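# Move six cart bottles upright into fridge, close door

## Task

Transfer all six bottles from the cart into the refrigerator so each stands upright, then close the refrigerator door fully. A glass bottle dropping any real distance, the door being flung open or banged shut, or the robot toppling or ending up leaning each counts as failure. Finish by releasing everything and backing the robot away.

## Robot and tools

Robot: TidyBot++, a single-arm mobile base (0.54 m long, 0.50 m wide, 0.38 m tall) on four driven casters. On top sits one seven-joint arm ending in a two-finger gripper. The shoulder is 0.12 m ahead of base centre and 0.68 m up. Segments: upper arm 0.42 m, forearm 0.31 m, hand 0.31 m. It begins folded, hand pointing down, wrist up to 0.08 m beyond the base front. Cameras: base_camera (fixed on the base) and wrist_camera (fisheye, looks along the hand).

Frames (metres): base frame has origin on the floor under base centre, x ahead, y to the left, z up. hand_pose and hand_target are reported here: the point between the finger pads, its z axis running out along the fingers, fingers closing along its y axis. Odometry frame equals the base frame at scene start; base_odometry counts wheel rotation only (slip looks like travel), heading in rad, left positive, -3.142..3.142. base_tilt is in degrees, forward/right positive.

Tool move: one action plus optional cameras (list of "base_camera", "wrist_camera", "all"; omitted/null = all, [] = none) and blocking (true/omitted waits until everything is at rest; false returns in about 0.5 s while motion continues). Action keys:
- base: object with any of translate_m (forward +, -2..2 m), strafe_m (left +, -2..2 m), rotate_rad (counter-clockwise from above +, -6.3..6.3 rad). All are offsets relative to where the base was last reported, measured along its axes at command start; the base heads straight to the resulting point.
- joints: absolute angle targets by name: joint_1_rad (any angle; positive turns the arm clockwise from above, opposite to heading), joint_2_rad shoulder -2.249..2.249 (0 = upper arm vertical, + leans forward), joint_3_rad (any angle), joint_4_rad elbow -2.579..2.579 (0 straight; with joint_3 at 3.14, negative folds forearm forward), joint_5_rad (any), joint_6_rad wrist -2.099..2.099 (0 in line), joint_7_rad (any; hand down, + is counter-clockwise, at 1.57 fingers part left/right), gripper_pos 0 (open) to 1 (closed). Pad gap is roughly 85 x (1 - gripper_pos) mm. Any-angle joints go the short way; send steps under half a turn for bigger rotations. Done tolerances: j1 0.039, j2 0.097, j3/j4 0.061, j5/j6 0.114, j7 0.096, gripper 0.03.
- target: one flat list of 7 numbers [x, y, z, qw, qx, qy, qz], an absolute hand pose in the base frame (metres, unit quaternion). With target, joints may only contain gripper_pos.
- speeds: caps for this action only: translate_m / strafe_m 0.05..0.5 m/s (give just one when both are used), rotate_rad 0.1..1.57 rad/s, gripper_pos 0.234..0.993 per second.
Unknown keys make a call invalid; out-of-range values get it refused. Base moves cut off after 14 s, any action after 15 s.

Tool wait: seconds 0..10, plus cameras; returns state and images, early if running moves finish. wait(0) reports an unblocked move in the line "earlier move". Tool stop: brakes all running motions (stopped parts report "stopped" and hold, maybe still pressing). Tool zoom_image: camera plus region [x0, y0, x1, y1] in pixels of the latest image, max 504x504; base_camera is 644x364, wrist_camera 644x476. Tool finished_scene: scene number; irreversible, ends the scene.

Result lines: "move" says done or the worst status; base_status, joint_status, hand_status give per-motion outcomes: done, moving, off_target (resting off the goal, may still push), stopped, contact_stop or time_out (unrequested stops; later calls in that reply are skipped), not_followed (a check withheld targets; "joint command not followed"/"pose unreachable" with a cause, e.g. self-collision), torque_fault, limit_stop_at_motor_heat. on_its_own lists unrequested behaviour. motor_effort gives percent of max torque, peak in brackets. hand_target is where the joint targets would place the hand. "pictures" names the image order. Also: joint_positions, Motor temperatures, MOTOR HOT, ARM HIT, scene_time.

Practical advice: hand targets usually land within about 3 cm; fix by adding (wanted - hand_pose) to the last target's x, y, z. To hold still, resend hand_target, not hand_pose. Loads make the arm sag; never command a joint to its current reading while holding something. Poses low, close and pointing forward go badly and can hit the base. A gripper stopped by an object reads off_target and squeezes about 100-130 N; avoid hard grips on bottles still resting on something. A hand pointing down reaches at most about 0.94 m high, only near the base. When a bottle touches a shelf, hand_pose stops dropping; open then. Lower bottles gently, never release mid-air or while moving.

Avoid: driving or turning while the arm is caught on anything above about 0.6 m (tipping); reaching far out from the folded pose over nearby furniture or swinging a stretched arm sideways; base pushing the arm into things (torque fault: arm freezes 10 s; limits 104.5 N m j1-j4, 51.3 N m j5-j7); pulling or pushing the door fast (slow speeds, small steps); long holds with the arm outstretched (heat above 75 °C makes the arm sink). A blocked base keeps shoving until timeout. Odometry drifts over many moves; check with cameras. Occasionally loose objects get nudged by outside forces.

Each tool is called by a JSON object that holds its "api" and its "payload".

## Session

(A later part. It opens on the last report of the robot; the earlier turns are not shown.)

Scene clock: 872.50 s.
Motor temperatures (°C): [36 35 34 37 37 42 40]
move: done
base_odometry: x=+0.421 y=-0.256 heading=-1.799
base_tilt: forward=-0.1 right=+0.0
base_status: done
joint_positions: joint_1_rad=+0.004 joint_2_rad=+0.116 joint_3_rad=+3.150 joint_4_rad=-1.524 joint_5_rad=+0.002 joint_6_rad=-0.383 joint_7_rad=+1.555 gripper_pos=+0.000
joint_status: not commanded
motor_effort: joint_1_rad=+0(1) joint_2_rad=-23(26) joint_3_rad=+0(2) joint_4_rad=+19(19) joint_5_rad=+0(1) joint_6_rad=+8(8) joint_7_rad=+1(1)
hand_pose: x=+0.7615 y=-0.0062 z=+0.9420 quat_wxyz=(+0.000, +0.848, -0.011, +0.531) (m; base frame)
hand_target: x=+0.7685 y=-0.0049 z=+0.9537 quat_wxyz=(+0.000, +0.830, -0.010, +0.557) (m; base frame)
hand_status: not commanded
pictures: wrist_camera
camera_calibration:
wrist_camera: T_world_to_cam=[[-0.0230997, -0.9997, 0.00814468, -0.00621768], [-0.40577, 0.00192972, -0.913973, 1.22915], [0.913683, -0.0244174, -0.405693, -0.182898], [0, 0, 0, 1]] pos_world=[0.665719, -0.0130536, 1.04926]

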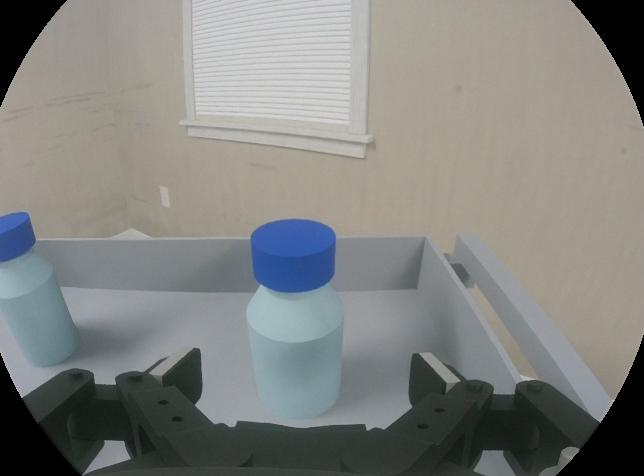

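{"api": "move", "payload": {"base": {"translate_m": 0.105, "strafe_m": 0.006}, "speeds": {"translate_m": 0.1}, "joints": {"gripper_pos": 0.1}, "cameras": ["wrist_camera"]}}

Scene clock: 883.03 s.
Motor temperatures (°C): [36 35 34 36 37 42 40]
move: done
base_odometry: x=+0.403 y=-0.359 heading=-1.799
base_tilt: forward=-0.2 right=+0.0
base_status: done
joint_positions: joint_1_rad=+0.004 joint_2_rad=+0.116 joint_3_rad=+3.150 joint_4_rad=-1.524 joint_5_rad=+0.002 joint_6_rad=-0.382 joint_7_rad=+1.555 gripper_pos=+0.100
joint_status: all done
motor_effort: joint_1_rad=-1(2) joint_2_rad=-23(26) joint_3_rad=+1(2) joint_4_rad=+19(19) joint_5_rad=+0(1) joint_6_rad=+7(9) joint_7_rad=+0(2)
hand_pose: x=+0.7614 y=-0.0062 z=+0.9421 quat_wxyz=(+0.000, +0.847, -0.011, +0.531) (m; base frame)
hand_target: x=+0.7685 y=-0.0049 z=+0.9537 quat_wxyz=(+0.000, +0.830, -0.010, +0.557) (m; base frame)
hand_status: not commanded
pictures: wrist_camera
camera_calibration:
wrist_camera: T_world_to_cam=[[-0.0231023, -0.9997, 0.00813752, -0.00621045], [-0.405348, 0.00192604, -0.914161, 1.22907], [0.913871, -0.0244177, -0.405271, -0.183365], [0, 0, 0, 1]] pos_world=[0.665631, -0.0130532, 1.04931]

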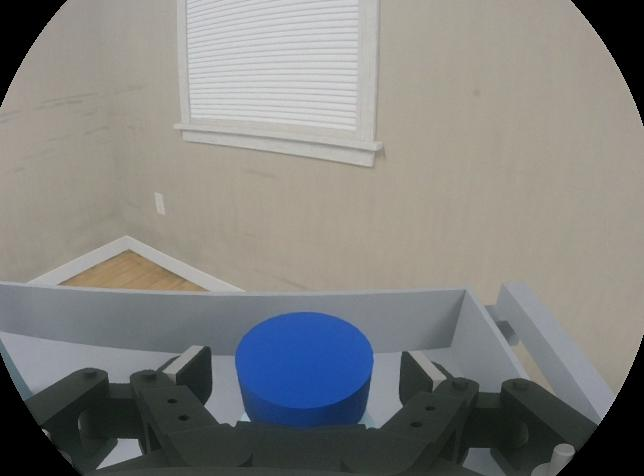

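{"api": "move", "payload": {"joints": {"gripper_pos": 0.46}, "speeds": {"gripper_pos": 0.234}, "cameras": ["wrist_camera"]}}

{"api": "move", "payload": {"joints": {"joint_2_rad": 0.125, "joint_4_rad": -1.167, "joint_6_rad": -0.729}, "cameras": ["wrist_camera"]}}

Scene clock: 903.53 s.
Motor temperatures (°C): [36 35 34 36 37 42 40]
move: off_target
base_odometry: x=+0.403 y=-0.359 heading=-1.799
base_tilt: forward=-0.1 right=+0.1
base_status: not commanded
joint_positions: joint_1_rad=+0.004 joint_2_rad=+0.116 joint_3_rad=+3.150 joint_4_rad=-1.524 joint_5_rad=+0.002 joint_6_rad=-0.381 joint_7_rad=+1.555 gripper_pos=+0.420
joint_status: gripper_pos off_target (ended at +0.420, target +0.460)
motor_effort: joint_1_rad=+0(1) joint_2_rad=-22(24) joint_3_rad=+1(2) joint_4_rad=+18(19) joint_5_rad=-1(1) joint_6_rad=+7(9) joint_7_rad=+1(1)
hand_pose: x=+0.7615 y=-0.0062 z=+0.9423 quat_wxyz=(+0.000, +0.847, -0.011, +0.531) (m; base frame)
hand_target: x=+0.7685 y=-0.0049 z=+0.9537 quat_wxyz=(+0.000, +0.830, -0.010, +0.557) (m; base frame)
hand_status: not commanded
pictures: wrist_camera
camera_calibration:
wrist_camera: T_world_to_cam=[[-0.0230487, -0.999701, 0.00812721, -0.00620387], [-0.404513, 0.00189146, -0.91453, 1.22907], [0.914242, -0.0243663, -0.404436, -0.184443], [0, 0, 0, 1]] pos_world=[0.665658, -0.0130209, 1.04948]

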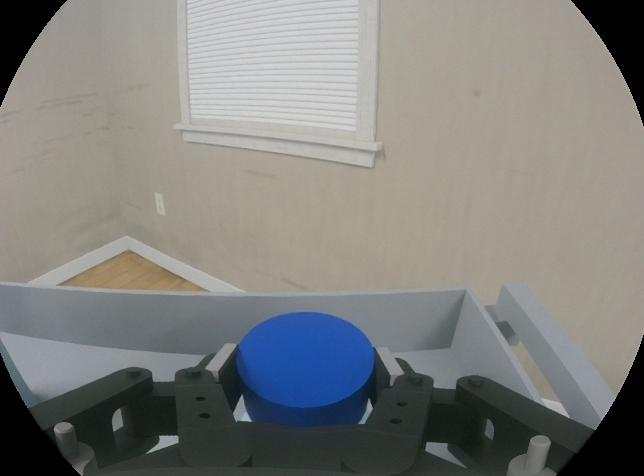

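Scene clock: 905.07 s.
Motor temperatures (°C): [36 35 34 36 37 42 40]
move: off_target
base_odometry: x=+0.403 y=-0.359 heading=-1.799
base_tilt: forward=-0.1 right=+0.1
base_status: not commanded
joint_positions: joint_1_rad=+0.004 joint_2_rad=+0.129 joint_3_rad=+3.150 joint_4_rad=-1.231 joint_5_rad=+0.002 joint_6_rad=-0.648 joint_7_rad=+1.555 gripper_pos=+0.420
joint_status: joint_4_rad off_target (ended at -1.231, target -1.167); the others done
motor_effort: joint_1_rad=+0(1) joint_2_rad=-28(31) joint_3_rad=+1(1) joint_4_rad=+22(25) joint_5_rad=+0(1) joint_6_rad=+11(13) joint_7_rad=+1(1)
hand_pose: x=+0.7626 y=-0.0062 z=+1.0334 quat_wxyz=(+0.000, +0.843, -0.011, +0.537) (m; base frame)
hand_target: x=+0.7540 y=-0.0060 z=+1.0504 quat_wxyz=(+0.002, +0.847, -0.013, +0.531) (m; base frame)
hand_status: not commanded
pictures: wrist_camera
camera_calibration:
wrist_camera: T_world_to_cam=[[-0.0235501, -0.99969, 0.00804026, -0.00643948], [-0.391427, 0.00182002, -0.920207, 1.30863], [0.919908, -0.0248182, -0.391349, -0.1664], [0, 0, 0, 1]] pos_world=[0.665156, -0.012949, 1.13914]

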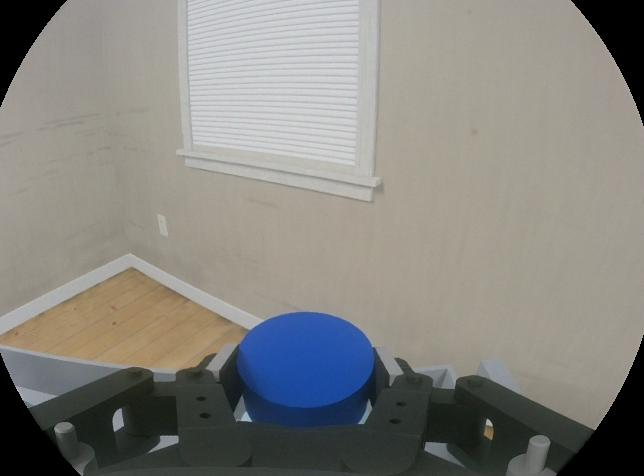

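{"api": "move", "payload": {"base": {"translate_m": -0.29, "strafe_m": -0.06}, "speeds": {"translate_m": 0.25}, "joints": {"joint_2_rad": 0.115, "joint_4_rad": -0.885, "joint_6_rad": -1.02}, "cameras": []}}

{"api": "move", "payload": {"base": {"rotate_rad": 2.55}, "speeds": {"rotate_rad": 0.8}, "cameras": ["wrist_camera"]}}

Scene clock: 916.60 s.
Motor temperatures (°C): [36 35 34 37 37 42 40]
move: done
base_odometry: x=+0.410 y=-0.063 heading=-1.799
base_tilt: forward=-0.2 right=+0.1
base_status: done
joint_positions: joint_1_rad=+0.003 joint_2_rad=+0.133 joint_3_rad=+3.150 joint_4_rad=-0.945 joint_5_rad=+0.002 joint_6_rad=-0.942 joint_7_rad=+1.555 gripper_pos=+0.420
joint_status: all done
motor_effort: joint_1_rad=-1(1) joint_2_rad=-26(33) joint_3_rad=+1(2) joint_4_rad=+21(24) joint_5_rad=+0(1) joint_6_rad=+11(13) joint_7_rad=+0(1)
hand_pose: x=+0.7322 y=-0.0053 z=+1.1123 quat_wxyz=(+0.000, +0.847, -0.011, +0.532) (m; base frame)
hand_target: x=+0.7123 y=-0.0064 z=+1.1345 quat_wxyz=(+0.002, +0.847, -0.014, +0.532) (m; base frame)
hand_status: not commanded
pictures: none
No camera images: "cameras" was empty.

Scene clock: 920.57 s.
Motor temperatures (°C): [36 35 34 37 37 42 40]
move: done
base_odometry: x=+0.410 y=-0.063 heading=+0.751
base_tilt: forward=-0.2 right=+0.1
base_status: done
joint_positions: joint_1_rad=-0.004 joint_2_rad=+0.133 joint_3_rad=+3.150 joint_4_rad=-0.945 joint_5_rad=+0.002 joint_6_rad=-0.942 joint_7_rad=+1.555 gripper_pos=+0.420
joint_status: not commanded
motor_effort: joint_1_rad=+0(4) joint_2_rad=-27(28) joint_3_rad=+1(4) joint_4_rad=+21(21) joint_5_rad=+0(3) joint_6_rad=+11(12) joint_7_rad=+1(1)
hand_pose: x=+0.7322 y=-0.0009 z=+1.1123 quat_wxyz=(-0.002, +0.847, -0.008, +0.532) (m; base frame)
hand_target: x=+0.7123 y=-0.0064 z=+1.1345 quat_wxyz=(+0.002, +0.847, -0.014, +0.532) (m; base frame)
hand_status: not commanded
pictures: wrist_camera
camera_calibration:
wrist_camera: T_world_to_cam=[[-0.015866, -0.999841, 0.00808918, -0.00820306], [-0.403315, -0.00100325, -0.91506, 1.37234], [0.914923, -0.0177808, -0.403236, -0.0905922], [0, 0, 0, 1]] pos_world=[0.636241, -0.00843576, 1.21931]

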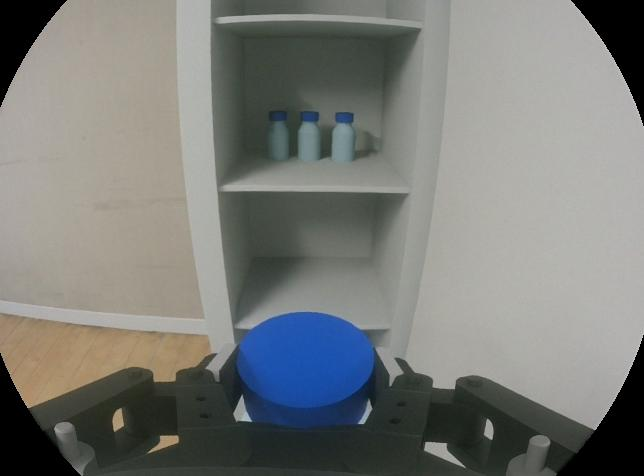

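{"api": "zoom_image", "payload": {"camera": "wrist_camera", "region": [200, 80, 440, 240]}}

Scaled by 2.100.

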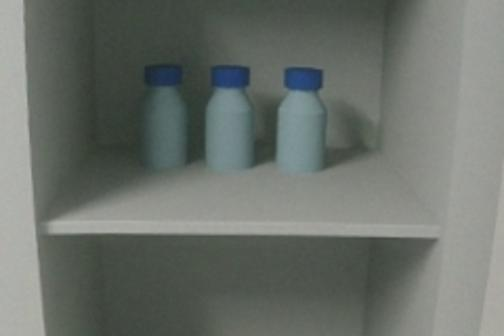

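{"api": "move", "payload": {"base": {"translate_m": 0.5, "strafe_m": 0.08}, "speeds": {"translate_m": 0.3}, "cameras": ["wrist_camera"]}}

{"api": "zoom_image", "payload": {"camera": "wrist_camera", "region": [150, 60, 470, 300]}}

Scene clock: 955.03 s.
Motor temperatures (°C): [36 35 34 37 37 42 40]
move: done
base_odometry: x=+0.721 y=+0.337 heading=+0.752
base_tilt: forward=-0.2 right=+0.1
base_status: done
joint_positions: joint_1_rad=-0.004 joint_2_rad=+0.134 joint_3_rad=+3.150 joint_4_rad=-0.944 joint_5_rad=+0.002 joint_6_rad=-0.945 joint_7_rad=+1.555 gripper_pos=+0.420
joint_status: not commanded
motor_effort: joint_1_rad=+0(2) joint_2_rad=-27(31) joint_3_rad=+1(2) joint_4_rad=+21(22) joint_5_rad=+0(1) joint_6_rad=+12(13) joint_7_rad=+1(2)
hand_pose: x=+0.7325 y=-0.0010 z=+1.1111 quat_wxyz=(-0.002, +0.848, -0.008, +0.530) (m; base frame)
hand_target: x=+0.7123 y=-0.0064 z=+1.1345 quat_wxyz=(+0.002, +0.847, -0.014, +0.532) (m; base frame)
hand_status: not commanded
pictures: wrist_camera
camera_calibration:
wrist_camera: T_world_to_cam=[[-0.0159039, -0.99984, 0.00813823, -0.00824913], [-0.406301, -0.000974598, -0.913739, 1.37209], [0.913601, -0.0178386, -0.40622, -0.0870254], [0, 0, 0, 1]] pos_world=[0.636856, -0.00846298, 1.21845]

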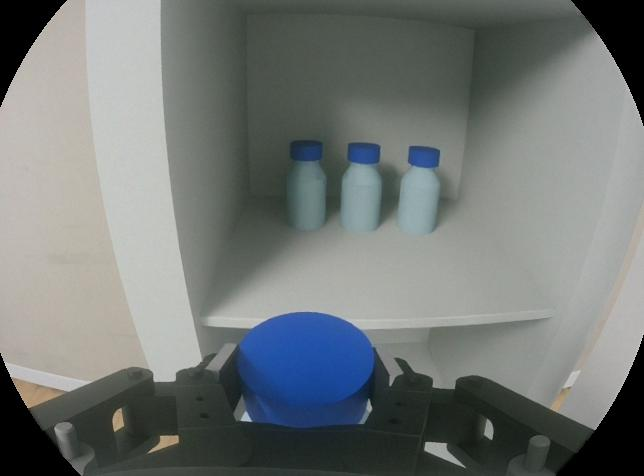

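Scaled by 1.575.

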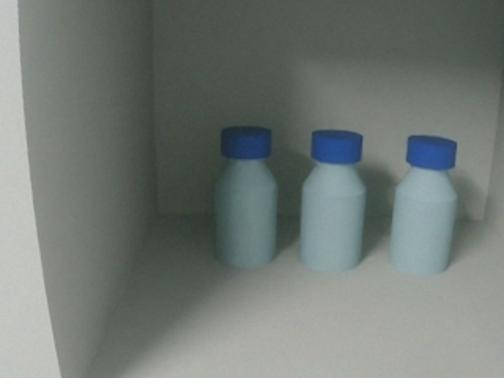

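{"api": "move", "payload": {"base": {"translate_m": 0.37}, "speeds": {"translate_m": 0.2}, "cameras": ["wrist_camera"]}}

{"api": "move", "payload": {"joints": {"joint_4_rad": -1.01, "joint_6_rad": -0.79}, "cameras": ["wrist_camera"]}}

Scene clock: 969.63 s.
Motor temperatures (°C): [36 35 34 37 37 42 40]
move: done
base_odometry: x=+0.991 y=+0.590 heading=+0.752
base_tilt: forward=-0.1 right=+0.1
base_status: done
joint_positions: joint_1_rad=-0.004 joint_2_rad=+0.135 joint_3_rad=+3.150 joint_4_rad=-0.944 joint_5_rad=+0.002 joint_6_rad=-0.946 joint_7_rad=+1.555 gripper_pos=+0.420
joint_status: not commanded
motor_effort: joint_1_rad=+0(1) joint_2_rad=-26(31) joint_3_rad=+1(2) joint_4_rad=+21(22) joint_5_rad=+0(1) joint_6_rad=+12(12) joint_7_rad=+1(1)
hand_pose: x=+0.7324 y=-0.0010 z=+1.1107 quat_wxyz=(-0.002, +0.848, -0.008, +0.530) (m; base frame)
hand_target: x=+0.7123 y=-0.0064 z=+1.1345 quat_wxyz=(+0.002, +0.847, -0.014, +0.532) (m; base frame)
hand_status: not commanded
pictures: wrist_camera
camera_calibration:
wrist_camera: T_world_to_cam=[[-0.0158945, -0.99984, 0.00815987, -0.00827639], [-0.407779, -0.000969313, -0.91308, 1.37202], [0.912942, -0.0178404, -0.407699, -0.0850248], [0, 0, 0, 1]] pos_world=[0.636971, -0.00846203, 1.21817]

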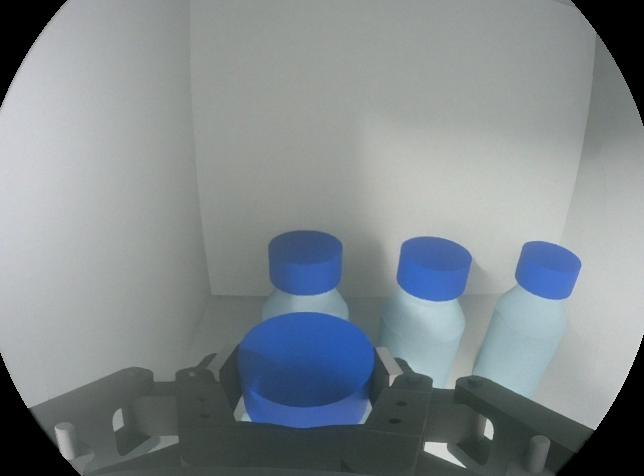

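Scene clock: 970.63 s.
Motor temperatures (°C): [36 35 34 37 37 42 40]
move: done
base_odometry: x=+0.991 y=+0.590 heading=+0.752
base_tilt: forward=-0.1 right=+0.1
base_status: not commanded
joint_positions: joint_1_rad=-0.004 joint_2_rad=+0.135 joint_3_rad=+3.150 joint_4_rad=-1.014 joint_5_rad=+0.002 joint_6_rad=-0.880 joint_7_rad=+1.555 gripper_pos=+0.420
joint_status: all done
motor_effort: joint_1_rad=-1(1) joint_2_rad=-26(28) joint_3_rad=+1(1) joint_4_rad=+21(22) joint_5_rad=+0(1) joint_6_rad=+10(12) joint_7_rad=+1(1)
hand_pose: x=+0.7417 y=-0.0010 z=+1.0901 quat_wxyz=(-0.002, +0.849, -0.008, +0.528) (m; base frame)
hand_target: x=+0.7440 y=-0.0061 z=+1.1303 quat_wxyz=(+0.001, +0.818, -0.013, +0.576) (m; base frame)
hand_status: not commanded
pictures: wrist_camera
camera_calibration:
wrist_camera: T_world_to_cam=[[-0.015775, -0.999842, 0.00824513, -0.00817988], [-0.410629, -0.00104043, -0.911802, 1.35771], [0.911666, -0.0177693, -0.410547, -0.0978461], [0, 0, 0, 1]] pos_world=[0.646587, -0.00850464, 1.19786]

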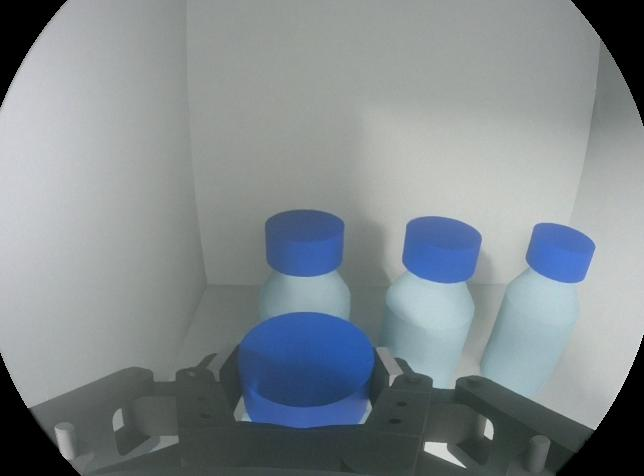

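{"api": "move", "payload": {"joints": {"joint_4_rad": -1.026, "joint_6_rad": -0.775}, "cameras": []}}

{"api": "move", "payload": {"joints": {"joint_4_rad": -1.044, "joint_6_rad": -0.768}, "cameras": ["wrist_camera"]}}

Scene clock: 974.70 s.
Motor temperatures (°C): [36 35 34 37 37 42 40]
move: done
base_odometry: x=+0.991 y=+0.590 heading=+0.752
base_tilt: forward=-0.2 right=+0.0
base_status: not commanded
joint_positions: joint_1_rad=-0.004 joint_2_rad=+0.135 joint_3_rad=+3.150 joint_4_rad=-1.020 joint_5_rad=+0.002 joint_6_rad=-0.867 joint_7_rad=+1.555 gripper_pos=+0.420
joint_status: all done
motor_effort: joint_1_rad=-1(1) joint_2_rad=-25(26) joint_3_rad=+1(2) joint_4_rad=+20(21) joint_5_rad=+0(1) joint_6_rad=+11(11) joint_7_rad=+1(1)
hand_pose: x=+0.7433 y=-0.0010 z=+1.0900 quat_wxyz=(-0.002, +0.847, -0.008, +0.531) (m; base frame)
hand_target: x=+0.7460 y=-0.0061 z=+1.1254 quat_wxyz=(+0.001, +0.818, -0.013, +0.575) (m; base frame)
hand_status: not commanded
pictures: none
No camera images: "cameras" was empty.

Scene clock: 975.27 s.
Motor temperatures (°C): [36 35 34 37 37 42 40]
move: done
base_odometry: x=+0.991 y=+0.590 heading=+0.752
base_tilt: forward=-0.2 right=+0.0
base_status: not commanded
joint_positions: joint_1_rad=-0.004 joint_2_rad=+0.134 joint_3_rad=+3.150 joint_4_rad=-1.027 joint_5_rad=+0.002 joint_6_rad=-0.856 joint_7_rad=+1.555 gripper_pos=+0.420
joint_status: all done
motor_effort: joint_1_rad=+0(1) joint_2_rad=-23(26) joint_3_rad=+1(1) joint_4_rad=+18(21) joint_5_rad=+1(1) joint_6_rad=+9(10) joint_7_rad=+1(1)
hand_pose: x=+0.7444 y=-0.0010 z=+1.0897 quat_wxyz=(-0.002, +0.846, -0.008, +0.533) (m; base frame)
hand_target: x=+0.7472 y=-0.0061 z=+1.1171 quat_wxyz=(+0.001, +0.821, -0.013, +0.571) (m; base frame)
hand_status: not commanded
pictures: wrist_camera
camera_calibration:
wrist_camera: T_world_to_cam=[[-0.0158214, -0.999842, 0.00811692, -0.00796757], [-0.400259, -0.0011059, -0.916402, 1.35579], [0.916266, -0.0177476, -0.400178, -0.115158], [0, 0, 0, 1]] pos_world=[0.648054, -0.00851074, 1.19642]

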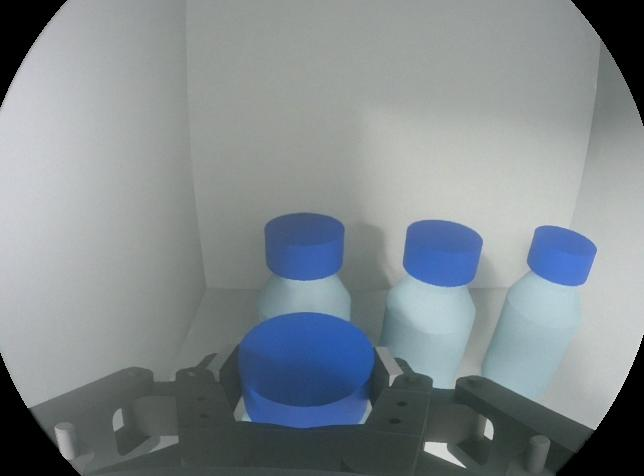

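{"api": "move", "payload": {"joints": {"joint_4_rad": -1.058, "joint_6_rad": -0.76}, "cameras": ["wrist_camera"]}}

Scene clock: 978.50 s.
Motor temperatures (°C): [36 35 34 37 37 42 40]
move: done
base_odometry: x=+0.991 y=+0.590 heading=+0.752
base_tilt: forward=-0.1 right=+0.1
base_status: not commanded
joint_positions: joint_1_rad=-0.004 joint_2_rad=+0.132 joint_3_rad=+3.150 joint_4_rad=-1.035 joint_5_rad=+0.002 joint_6_rad=-0.845 joint_7_rad=+1.555 gripper_pos=+0.420
joint_status: all done
motor_effort: joint_1_rad=-1(1) joint_2_rad=-21(23) joint_3_rad=+2(2) joint_4_rad=+17(18) joint_5_rad=+1(1) joint_6_rad=+8(9) joint_7_rad=+1(2)
hand_pose: x=+0.7448 y=-0.0010 z=+1.0895 quat_wxyz=(-0.002, +0.845, -0.008, +0.535) (m; base frame)
hand_target: x=+0.7483 y=-0.0061 z=+1.1113 quat_wxyz=(+0.001, +0.823, -0.013, +0.568) (m; base frame)
hand_status: not commanded
pictures: wrist_camera
camera_calibration:
wrist_camera: T_world_to_cam=[[-0.0158422, -0.999842, 0.00804706, -0.0078742], [-0.395736, -0.00112099, -0.918364, 1.35456], [0.918228, -0.0177334, -0.395655, -0.122048], [0, 0, 0, 1]] pos_world=[0.647991, -0.00851884, 1.19575]

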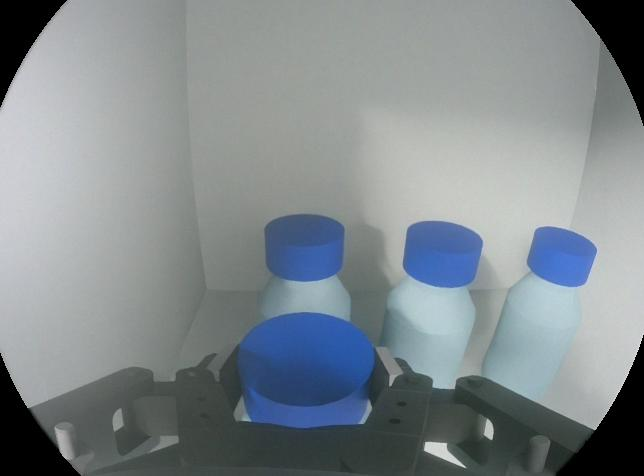

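{"api": "move", "payload": {"joints": {"gripper_pos": 0.1}, "speeds": {"gripper_pos": 0.234}, "cameras": []}}

{"api": "move", "payload": {"base": {"translate_m": -0.2}, "speeds": {"translate_m": 0.18}, "cameras": ["wrist_camera"]}}

Scene clock: 983.97 s.
Motor temperatures (°C): [36 35 34 37 37 42 40]
move: done
base_odometry: x=+0.991 y=+0.590 heading=+0.752
base_tilt: forward=-0.2 right=+0.0
base_status: not commanded
joint_positions: joint_1_rad=-0.004 joint_2_rad=+0.132 joint_3_rad=+3.150 joint_4_rad=-1.038 joint_5_rad=+0.002 joint_6_rad=-0.844 joint_7_rad=+1.555 gripper_pos=+0.100
joint_status: all done
motor_effort: joint_1_rad=-1(1) joint_2_rad=-23(24) joint_3_rad=+1(2) joint_4_rad=+18(18) joint_5_rad=+0(1) joint_6_rad=+8(9) joint_7_rad=+1(1)
hand_pose: x=+0.7449 y=-0.0010 z=+1.0885 quat_wxyz=(-0.002, +0.845, -0.008, +0.535) (m; base frame)
hand_target: x=+0.7483 y=-0.0061 z=+1.1113 quat_wxyz=(+0.001, +0.823, -0.013, +0.568) (m; base frame)
hand_status: not commanded
pictures: none
No camera images: "cameras" was empty.

Scene clock: 985.73 s.
Motor temperatures (°C): [36 35 34 37 37 42 40]
move: done
base_odometry: x=+0.845 y=+0.453 heading=+0.753
base_tilt: forward=-0.2 right=+0.0
base_status: done
joint_positions: joint_1_rad=-0.004 joint_2_rad=+0.120 joint_3_rad=+3.150 joint_4_rad=-1.039 joint_5_rad=+0.002 joint_6_rad=-0.842 joint_7_rad=+1.555 gripper_pos=+0.100
joint_status: not commanded
motor_effort: joint_1_rad=+0(2) joint_2_rad=-22(29) joint_3_rad=+1(2) joint_4_rad=+18(19) joint_5_rad=+0(1) joint_6_rad=+7(9) joint_7_rad=+1(1)
hand_pose: x=+0.7406 y=-0.0010 z=+1.0953 quat_wxyz=(-0.002, +0.842, -0.008, +0.540) (m; base frame)
hand_target: x=+0.7483 y=-0.0061 z=+1.1113 quat_wxyz=(+0.001, +0.823, -0.013, +0.568) (m; base frame)
hand_status: not commanded
pictures: wrist_camera
camera_calibration:
wrist_camera: T_world_to_cam=[[-0.0159221, -0.999843, 0.00783304, -0.00771446], [-0.386038, -0.00107948, -0.922482, 1.35549], [0.922345, -0.0177117, -0.38596, -0.12956], [0, 0, 0, 1]] pos_world=[0.642647, -0.00854473, 1.20047]

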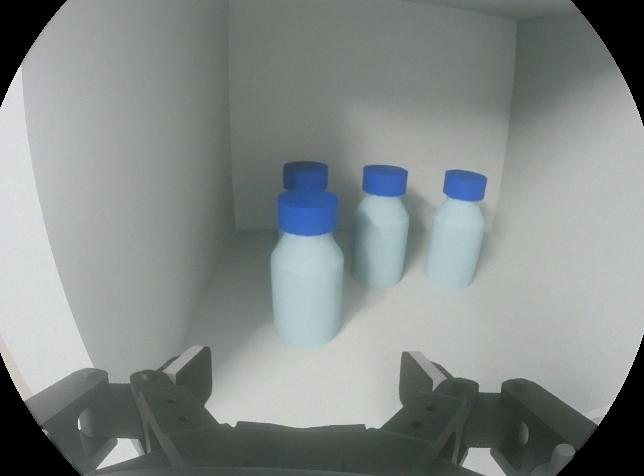

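{"api": "move", "payload": {"base": {"translate_m": -0.67, "strafe_m": -0.079}, "speeds": {"translate_m": 0.4}, "joints": {"gripper_pos": 0}, "cameras": []}}

{"api": "move", "payload": {"base": {"rotate_rad": -2.56}, "speeds": {"rotate_rad": 1.0}, "joints": {"joint_2_rad": 0.115, "joint_4_rad": -1.545, "joint_6_rad": -0.3}, "cameras": ["wrist_camera"]}}

Scene clock: 1004.23 s.
Motor temperatures (°C): [36 35 34 37 37 42 40]
move: done
base_odometry: x=+0.410 y=-0.063 heading=+0.753
base_tilt: forward=-0.2 right=+0.1
base_status: done
joint_positions: joint_1_rad=-0.004 joint_2_rad=+0.117 joint_3_rad=+3.150 joint_4_rad=-1.040 joint_5_rad=+0.002 joint_6_rad=-0.841 joint_7_rad=+1.555 gripper_pos=+0.000
joint_status: all done
motor_effort: joint_1_rad=-1(1) joint_2_rad=-22(27) joint_3_rad=+1(2) joint_4_rad=+18(19) joint_5_rad=-1(1) joint_6_rad=+8(9) joint_7_rad=+1(2)
hand_pose: x=+0.7392 y=-0.0010 z=+1.0975 quat_wxyz=(-0.002, +0.841, -0.008, +0.541) (m; base frame)
hand_target: x=+0.7483 y=-0.0061 z=+1.1113 quat_wxyz=(+0.001, +0.823, -0.013, +0.568) (m; base frame)
hand_status: not commanded
pictures: none
No camera images: "cameras" was empty.

Scene clock: 1007.70 s.
Motor temperatures (°C): [36 35 34 37 37 42 40]
move: done
base_odometry: x=+0.410 y=-0.063 heading=-1.807
base_tilt: forward=-0.2 right=+0.1
base_status: done
joint_positions: joint_1_rad=+0.002 joint_2_rad=+0.117 joint_3_rad=+3.150 joint_4_rad=-1.523 joint_5_rad=+0.002 joint_6_rad=-0.384 joint_7_rad=+1.555 gripper_pos=+0.000
joint_status: all done
motor_effort: joint_1_rad=+0(3) joint_2_rad=-23(26) joint_3_rad=+1(3) joint_4_rad=+19(20) joint_5_rad=+0(2) joint_6_rad=+8(8) joint_7_rad=+0(1)
hand_pose: x=+0.7616 y=-0.0053 z=+0.9420 quat_wxyz=(+0.000, +0.848, -0.010, +0.530) (m; base frame)
hand_target: x=+0.7685 y=-0.0049 z=+0.9537 quat_wxyz=(+0.000, +0.830, -0.010, +0.557) (m; base frame)
hand_status: not commanded
pictures: wrist_camera
camera_calibration:
wrist_camera: T_world_to_cam=[[-0.0216531, -0.999732, 0.00821646, -0.00646792], [-0.406385, 0.00129245, -0.913701, 1.22945], [0.913445, -0.0231235, -0.406304, -0.182186], [0, 0, 0, 1]] pos_world=[0.665908, -0.012268, 1.04938]

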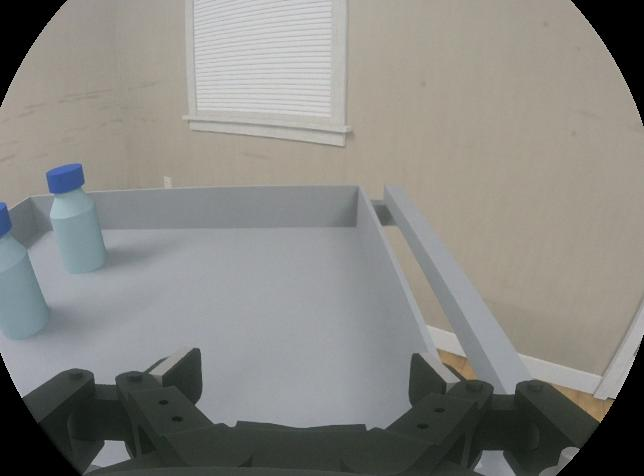

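{"api": "move", "payload": {"base": {"strafe_m": 0.3}, "speeds": {"strafe_m": 0.3}, "cameras": ["wrist_camera"]}}

{"api": "zoom_image", "payload": {"camera": "wrist_camera", "region": [160, 120, 480, 360]}}

Scene clock: 1018.07 s.
Motor temperatures (°C): [36 35 34 37 37 42 40]
move: done
base_odometry: x=+0.702 y=-0.134 heading=-1.808
base_tilt: forward=-0.1 right=+0.0
base_status: done
joint_positions: joint_1_rad=+0.000 joint_2_rad=+0.117 joint_3_rad=+3.150 joint_4_rad=-1.523 joint_5_rad=+0.002 joint_6_rad=-0.384 joint_7_rad=+1.555 gripper_pos=+0.000
joint_status: not commanded
motor_effort: joint_1_rad=+0(3) joint_2_rad=-23(24) joint_3_rad=+1(3) joint_4_rad=+19(19) joint_5_rad=-1(1) joint_6_rad=+8(9) joint_7_rad=+1(1)
hand_pose: x=+0.7616 y=-0.0040 z=+0.9420 quat_wxyz=(-0.001, +0.848, -0.010, +0.530) (m; base frame)
hand_target: x=+0.7685 y=-0.0049 z=+0.9537 quat_wxyz=(+0.000, +0.830, -0.010, +0.557) (m; base frame)
hand_status: not commanded
pictures: wrist_camera
camera_calibration:
wrist_camera: T_world_to_cam=[[-0.0195372, -0.999775, 0.00821711, -0.00672045], [-0.406441, 0.000433029, -0.913677, 1.22944], [0.913468, -0.0211905, -0.406358, -0.182128], [0, 0, 0, 1]] pos_world=[0.66593, -0.0111107, 1.04935]

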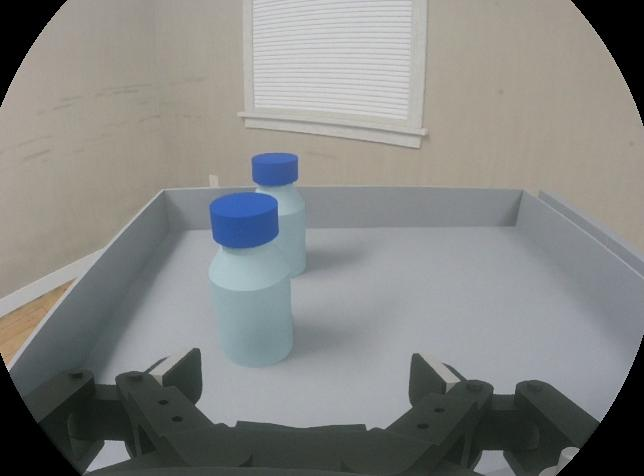

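Scaled by 1.575.

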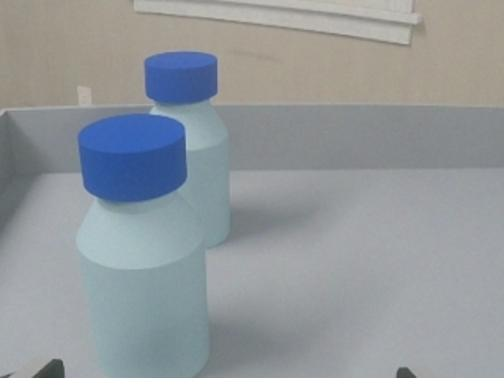

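{"api": "move", "payload": {"base": {"translate_m": 0.06, "strafe_m": 0.046}, "speeds": {"translate_m": 0.15}, "cameras": ["wrist_camera"]}}

{"api": "zoom_image", "payload": {"camera": "wrist_camera", "region": [190, 160, 450, 420]}}

Scene clock: 1030.47 s.
Motor temperatures (°C): [36 35 34 37 37 42 40]
move: done
base_odometry: x=+0.732 y=-0.203 heading=-1.808
base_tilt: forward=-0.2 right=+0.0
base_status: done
joint_positions: joint_1_rad=+0.000 joint_2_rad=+0.116 joint_3_rad=+3.150 joint_4_rad=-1.523 joint_5_rad=+0.002 joint_6_rad=-0.383 joint_7_rad=+1.555 gripper_pos=+0.000
joint_status: not commanded
motor_effort: joint_1_rad=-1(3) joint_2_rad=-23(25) joint_3_rad=+1(2) joint_4_rad=+19(20) joint_5_rad=+0(1) joint_6_rad=+8(8) joint_7_rad=+1(1)
hand_pose: x=+0.7616 y=-0.0040 z=+0.9420 quat_wxyz=(-0.001, +0.848, -0.010, +0.531) (m; base frame)
hand_target: x=+0.7685 y=-0.0049 z=+0.9537 quat_wxyz=(+0.000, +0.830, -0.010, +0.557) (m; base frame)
hand_status: not commanded
pictures: wrist_camera
camera_calibration:
wrist_camera: T_world_to_cam=[[-0.0196281, -0.999774, 0.00821206, -0.00670165], [-0.405838, 0.000460558, -0.913945, 1.22926], [0.913734, -0.0212718, -0.405755, -0.18292], [0, 0, 0, 1]] pos_world=[0.665887, -0.0111573, 1.04931]

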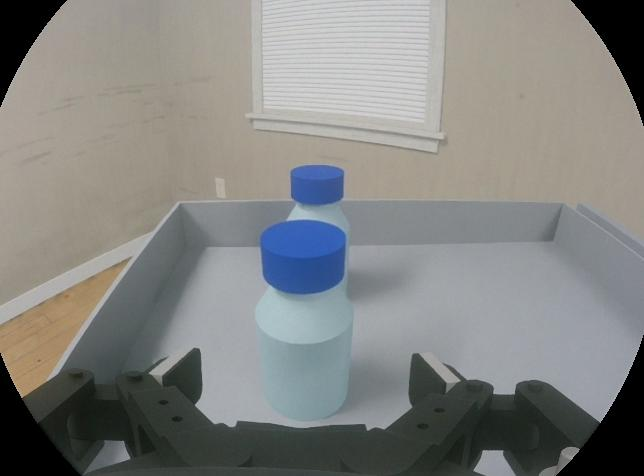

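Scaled by 1.938.

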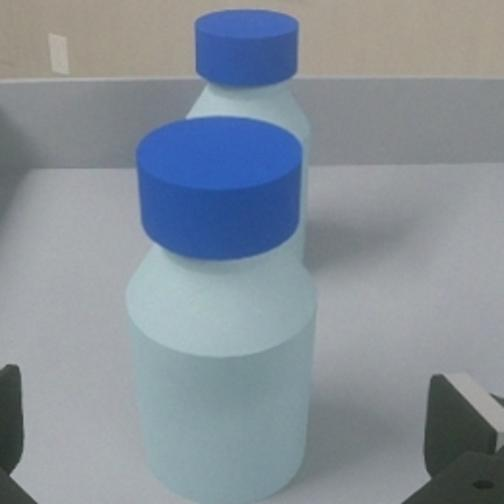

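{"api": "move", "payload": {"base": {"translate_m": 0.1015}, "speeds": {"translate_m": 0.1}, "joints": {"gripper_pos": 0.1}, "cameras": ["wrist_camera"]}}

{"api": "zoom_image", "payload": {"camera": "wrist_camera", "region": [190, 220, 450, 460]}}

Scene clock: 1038.97 s.
Motor temperatures (°C): [36 35 34 36 37 42 40]
move: done
base_odometry: x=+0.709 y=-0.302 heading=-1.808
base_tilt: forward=-0.1 right=+0.0
base_status: done
joint_positions: joint_1_rad=+0.000 joint_2_rad=+0.116 joint_3_rad=+3.150 joint_4_rad=-1.524 joint_5_rad=+0.002 joint_6_rad=-0.382 joint_7_rad=+1.555 gripper_pos=+0.100
joint_status: all done
motor_effort: joint_1_rad=+0(1) joint_2_rad=-23(26) joint_3_rad=+1(2) joint_4_rad=+19(19) joint_5_rad=+0(1) joint_6_rad=+7(9) joint_7_rad=+1(1)
hand_pose: x=+0.7615 y=-0.0040 z=+0.9421 quat_wxyz=(-0.001, +0.847, -0.010, +0.531) (m; base frame)
hand_target: x=+0.7685 y=-0.0049 z=+0.9537 quat_wxyz=(+0.000, +0.830, -0.010, +0.557) (m; base frame)
hand_status: not commanded
pictures: wrist_camera
camera_calibration:
wrist_camera: T_world_to_cam=[[-0.0196308, -0.999774, 0.00820426, -0.00669377], [-0.405385, 0.000458232, -0.914146, 1.22915], [0.913935, -0.0212713, -0.405302, -0.183424], [0, 0, 0, 1]] pos_world=[0.665786, -0.0111571, 1.04934]

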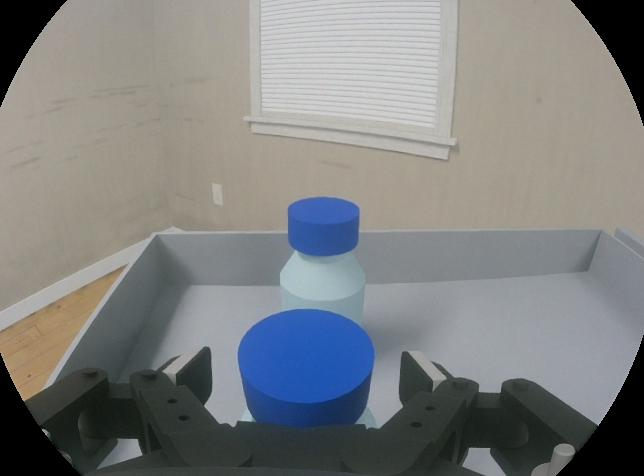

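Scaled by 1.938.

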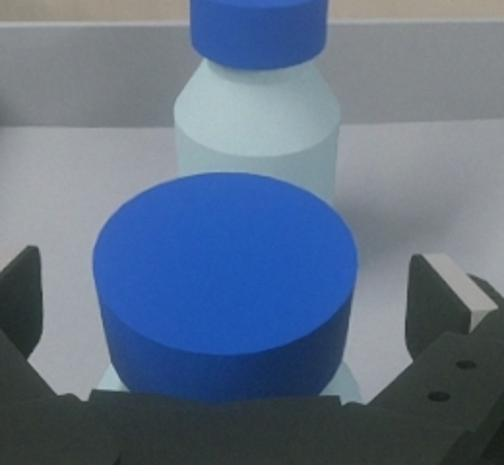

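{"api": "move", "payload": {"joints": {"gripper_pos": 0.46}, "speeds": {"gripper_pos": 0.234}, "cameras": ["wrist_camera"]}}

{"api": "move", "payload": {"joints": {"joint_2_rad": 0.125, "joint_4_rad": -1.167, "joint_6_rad": -0.729}, "cameras": ["wrist_camera"]}}

Scene clock: 1045.23 s.
Motor temperatures (°C): [36 35 34 36 37 42 40]
move: off_target
base_odometry: x=+0.709 y=-0.302 heading=-1.808
base_tilt: forward=-0.2 right=+0.0
base_status: not commanded
joint_positions: joint_1_rad=+0.000 joint_2_rad=+0.116 joint_3_rad=+3.150 joint_4_rad=-1.524 joint_5_rad=+0.002 joint_6_rad=-0.382 joint_7_rad=+1.555 gripper_pos=+0.421
joint_status: gripper_pos off_target (ended at +0.421, target +0.460)
motor_effort: joint_1_rad=-1(2) joint_2_rad=-22(24) joint_3_rad=+1(2) joint_4_rad=+18(19) joint_5_rad=-2(2) joint_6_rad=+8(9) joint_7_rad=+0(1)
hand_pose: x=+0.7617 y=-0.0040 z=+0.9423 quat_wxyz=(-0.001, +0.847, -0.010, +0.531) (m; base frame)
hand_target: x=+0.7685 y=-0.0049 z=+0.9537 quat_wxyz=(+0.000, +0.830, -0.010, +0.557) (m; base frame)
hand_status: not commanded
pictures: wrist_camera
camera_calibration:
wrist_camera: T_world_to_cam=[[-0.0196359, -0.999774, 0.00819395, -0.00668019], [-0.40455, 0.0004503, -0.914516, 1.22915], [0.914305, -0.0212722, -0.404467, -0.184502], [0, 0, 0, 1]] pos_world=[0.665812, -0.0111569, 1.04951]

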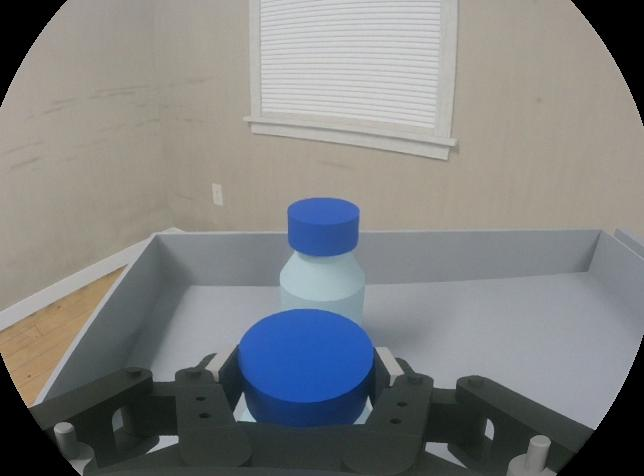

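Scene clock: 1046.77 s.
Motor temperatures (°C): [36 35 34 36 37 42 40]
move: done
base_odometry: x=+0.709 y=-0.302 heading=-1.808
base_tilt: forward=-0.1 right=+0.1
base_status: not commanded
joint_positions: joint_1_rad=+0.000 joint_2_rad=+0.125 joint_3_rad=+3.150 joint_4_rad=-1.227 joint_5_rad=+0.002 joint_6_rad=-0.645 joint_7_rad=+1.555 gripper_pos=+0.422
joint_status: all done
motor_effort: joint_1_rad=+0(1) joint_2_rad=-27(30) joint_3_rad=+1(2) joint_4_rad=+22(24) joint_5_rad=+0(1) joint_6_rad=+10(12) joint_7_rad=+1(1)
hand_pose: x=+0.7620 y=-0.0040 z=+1.0387 quat_wxyz=(-0.001, +0.841, -0.010, +0.541) (m; base frame)
hand_target: x=+0.7540 y=-0.0060 z=+1.0504 quat_wxyz=(+0.002, +0.847, -0.013, +0.531) (m; base frame)
hand_status: not commanded
pictures: wrist_camera
camera_calibration:
wrist_camera: T_world_to_cam=[[-0.0202241, -0.999764, 0.00795914, -0.00676243], [-0.382134, 0.00037333, -0.924107, 1.31028], [0.923885, -0.0217307, -0.382052, -0.176452], [0, 0, 0, 1]] pos_world=[0.663587, -0.0110844, 1.14348]

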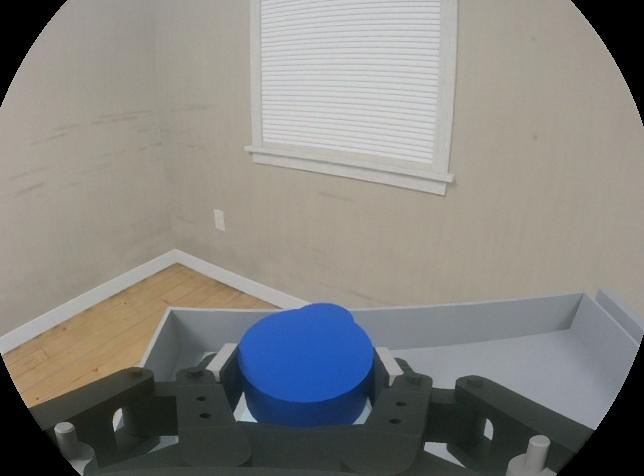

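{"api": "move", "payload": {"base": {"translate_m": -0.162, "strafe_m": -0.347}, "speeds": {"translate_m": 0.25}, "joints": {"joint_2_rad": 0.115, "joint_4_rad": -0.885, "joint_6_rad": -1.02}, "cameras": []}}

{"api": "move", "payload": {"base": {"rotate_rad": 2.55}, "speeds": {"rotate_rad": 0.8}, "cameras": ["wrist_camera"]}}

{"api": "zoom_image", "payload": {"camera": "wrist_camera", "region": [200, 80, 440, 240]}}

Scene clock: 1055.87 s.
Motor temperatures (°C): [36 35 34 37 37 42 40]
move: done
base_odometry: x=+0.409 y=-0.063 heading=-1.808
base_tilt: forward=-0.1 right=+0.1
base_status: done
joint_positions: joint_1_rad=+0.002 joint_2_rad=+0.127 joint_3_rad=+3.150 joint_4_rad=-0.942 joint_5_rad=+0.002 joint_6_rad=-0.939 joint_7_rad=+1.555 gripper_pos=+0.422
joint_status: all done
motor_effort: joint_1_rad=-1(3) joint_2_rad=-25(30) joint_3_rad=+1(3) joint_4_rad=+20(23) joint_5_rad=+0(1) joint_6_rad=+11(12) joint_7_rad=+1(1)
hand_pose: x=+0.7302 y=-0.0051 z=+1.1187 quat_wxyz=(+0.000, +0.843, -0.011, +0.537) (m; base frame)
hand_target: x=+0.7123 y=-0.0064 z=+1.1345 quat_wxyz=(+0.002, +0.847, -0.014, +0.532) (m; base frame)
hand_status: not commanded
pictures: none
No camera images: "cameras" was empty.

Scene clock: 1059.83 s.
Motor temperatures (°C): [36 35 34 37 37 42 40]
move: done
base_odometry: x=+0.409 y=-0.063 heading=+0.742
base_tilt: forward=-0.2 right=+0.0
base_status: done
joint_positions: joint_1_rad=-0.004 joint_2_rad=+0.127 joint_3_rad=+3.150 joint_4_rad=-0.942 joint_5_rad=+0.002 joint_6_rad=-0.939 joint_7_rad=+1.555 gripper_pos=+0.422
joint_status: not commanded
motor_effort: joint_1_rad=+0(3) joint_2_rad=-25(27) joint_3_rad=+1(3) joint_4_rad=+20(21) joint_5_rad=+0(2) joint_6_rad=+11(12) joint_7_rad=+1(2)
hand_pose: x=+0.7302 y=-0.0013 z=+1.1186 quat_wxyz=(-0.002, +0.844, -0.008, +0.537) (m; base frame)
hand_target: x=+0.7123 y=-0.0064 z=+1.1345 quat_wxyz=(+0.002, +0.847, -0.014, +0.532) (m; base frame)
hand_status: not commanded
pictures: wrist_camera
camera_calibration:
wrist_camera: T_world_to_cam=[[-0.0165108, -0.999832, 0.00790866, -0.00795748], [-0.391971, -0.000804162, -0.919977, 1.37451], [0.919829, -0.0182895, -0.391892, -0.102437], [0, 0, 0, 1]] pos_world=[0.632863, -0.00872434, 1.22444]

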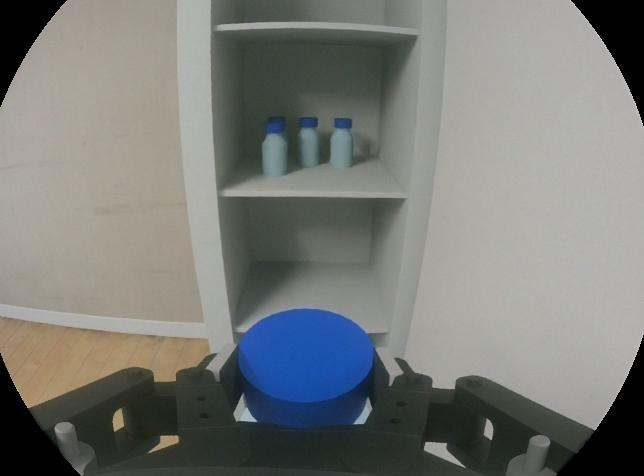

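Scaled by 2.100.

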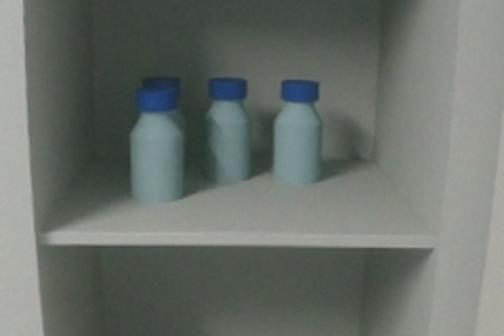

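{"api": "move", "payload": {"base": {"translate_m": 0.5, "strafe_m": -0.011}, "speeds": {"translate_m": 0.3}, "cameras": ["wrist_camera"]}}

{"api": "zoom_image", "payload": {"camera": "wrist_camera", "region": [150, 60, 470, 300]}}

Scene clock: 1074.77 s.
Motor temperatures (°C): [36 35 34 37 37 42 40]
move: done
base_odometry: x=+0.785 y=+0.267 heading=+0.743
base_tilt: forward=-0.2 right=+0.0
base_status: done
joint_positions: joint_1_rad=-0.004 joint_2_rad=+0.130 joint_3_rad=+3.150 joint_4_rad=-0.940 joint_5_rad=+0.002 joint_6_rad=-0.942 joint_7_rad=+1.555 gripper_pos=+0.422
joint_status: not commanded
motor_effort: joint_1_rad=-1(2) joint_2_rad=-25(30) joint_3_rad=+1(2) joint_4_rad=+20(21) joint_5_rad=+0(1) joint_6_rad=+10(11) joint_7_rad=+1(2)
hand_pose: x=+0.7308 y=-0.0013 z=+1.1170 quat_wxyz=(-0.002, +0.845, -0.008, +0.535) (m; base frame)
hand_target: x=+0.7123 y=-0.0064 z=+1.1345 quat_wxyz=(+0.002, +0.847, -0.014, +0.532) (m; base frame)
hand_status: not commanded
pictures: wrist_camera
camera_calibration:
wrist_camera: T_world_to_cam=[[-0.0164851, -0.999832, 0.00797369, -0.00802063], [-0.39557, -0.000802427, -0.918435, 1.37425], [0.918288, -0.0182947, -0.395491, -0.0985249], [0, 0, 0, 1]] pos_world=[0.633956, -0.00871903, 1.22326]

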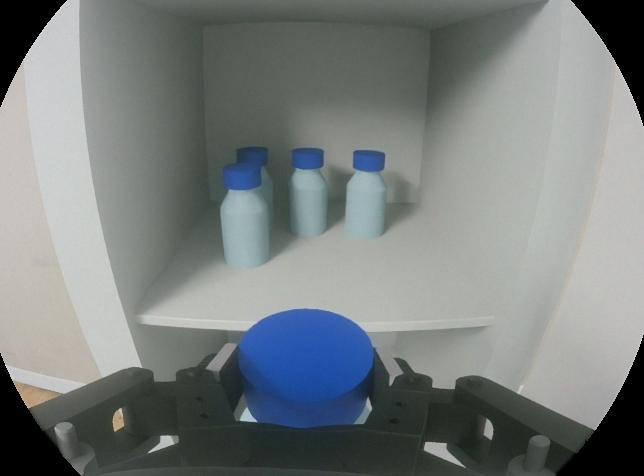

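Scaled by 1.575.

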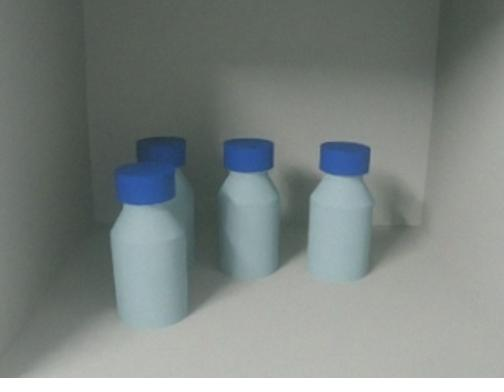

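{"api": "move", "payload": {"base": {"translate_m": 0.37, "strafe_m": -0.005}, "speeds": {"translate_m": 0.2}, "cameras": ["wrist_camera"]}}

{"api": "move", "payload": {"joints": {"joint_4_rad": -1.01, "joint_6_rad": -0.79}, "cameras": ["wrist_camera"]}}

Scene clock: 1086.77 s.
Motor temperatures (°C): [36 35 34 37 37 42 40]
move: done
base_odometry: x=+1.061 y=+0.514 heading=+0.743
base_tilt: forward=-0.1 right=+0.0
base_status: done
joint_positions: joint_1_rad=-0.004 joint_2_rad=+0.130 joint_3_rad=+3.150 joint_4_rad=-0.940 joint_5_rad=+0.002 joint_6_rad=-0.943 joint_7_rad=+1.555 gripper_pos=+0.422
joint_status: not commanded
motor_effort: joint_1_rad=+0(1) joint_2_rad=-25(30) joint_3_rad=+2(2) joint_4_rad=+20(21) joint_5_rad=+0(1) joint_6_rad=+11(12) joint_7_rad=+1(2)
hand_pose: x=+0.7308 y=-0.0013 z=+1.1167 quat_wxyz=(-0.002, +0.845, -0.008, +0.535) (m; base frame)
hand_target: x=+0.7123 y=-0.0064 z=+1.1345 quat_wxyz=(+0.002, +0.847, -0.014, +0.532) (m; base frame)
hand_status: not commanded
pictures: wrist_camera
camera_calibration:
wrist_camera: T_world_to_cam=[[-0.016478, -0.999832, 0.00799208, -0.00804296], [-0.396756, -0.000798516, -0.917924, 1.37427], [0.917776, -0.0182965, -0.396676, -0.0969281], [0, 0, 0, 1]] pos_world=[0.634076, -0.00871767, 1.22309]

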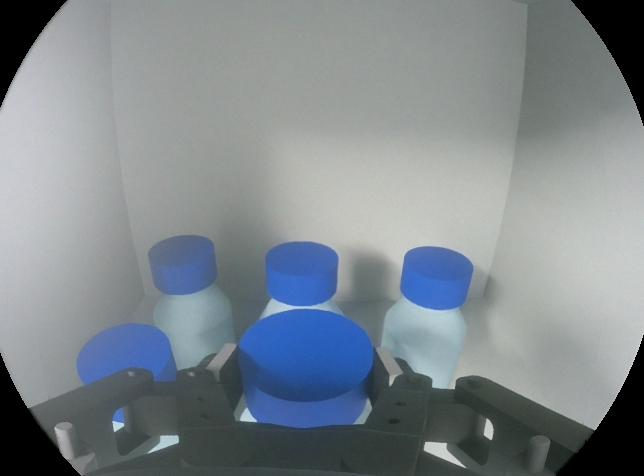

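Scene clock: 1087.77 s.
Motor temperatures (°C): [36 35 34 37 37 42 40]
move: done
base_odometry: x=+1.061 y=+0.514 heading=+0.743
base_tilt: forward=-0.1 right=+0.1
base_status: not commanded
joint_positions: joint_1_rad=-0.004 joint_2_rad=+0.130 joint_3_rad=+3.150 joint_4_rad=-1.013 joint_5_rad=+0.002 joint_6_rad=-0.877 joint_7_rad=+1.555 gripper_pos=+0.422
joint_status: all done
motor_effort: joint_1_rad=-1(1) joint_2_rad=-26(27) joint_3_rad=+1(2) joint_4_rad=+21(22) joint_5_rad=-1(1) joint_6_rad=+10(12) joint_7_rad=+1(1)
hand_pose: x=+0.7402 y=-0.0013 z=+1.0942 quat_wxyz=(-0.002, +0.847, -0.008, +0.532) (m; base frame)
hand_target: x=+0.7440 y=-0.0061 z=+1.1303 quat_wxyz=(+0.001, +0.818, -0.013, +0.576) (m; base frame)
hand_status: not commanded
pictures: wrist_camera
camera_calibration:
wrist_camera: T_world_to_cam=[[-0.016333, -0.999834, 0.00812439, -0.00800494], [-0.403168, -0.000850031, -0.915126, 1.35899], [0.91498, -0.0182223, -0.403087, -0.105373], [0, 0, 0, 1]] pos_world=[0.644186, -0.00876855, 1.20124]

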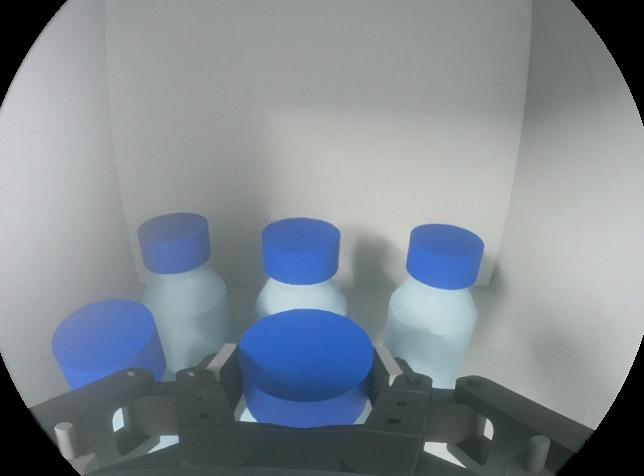

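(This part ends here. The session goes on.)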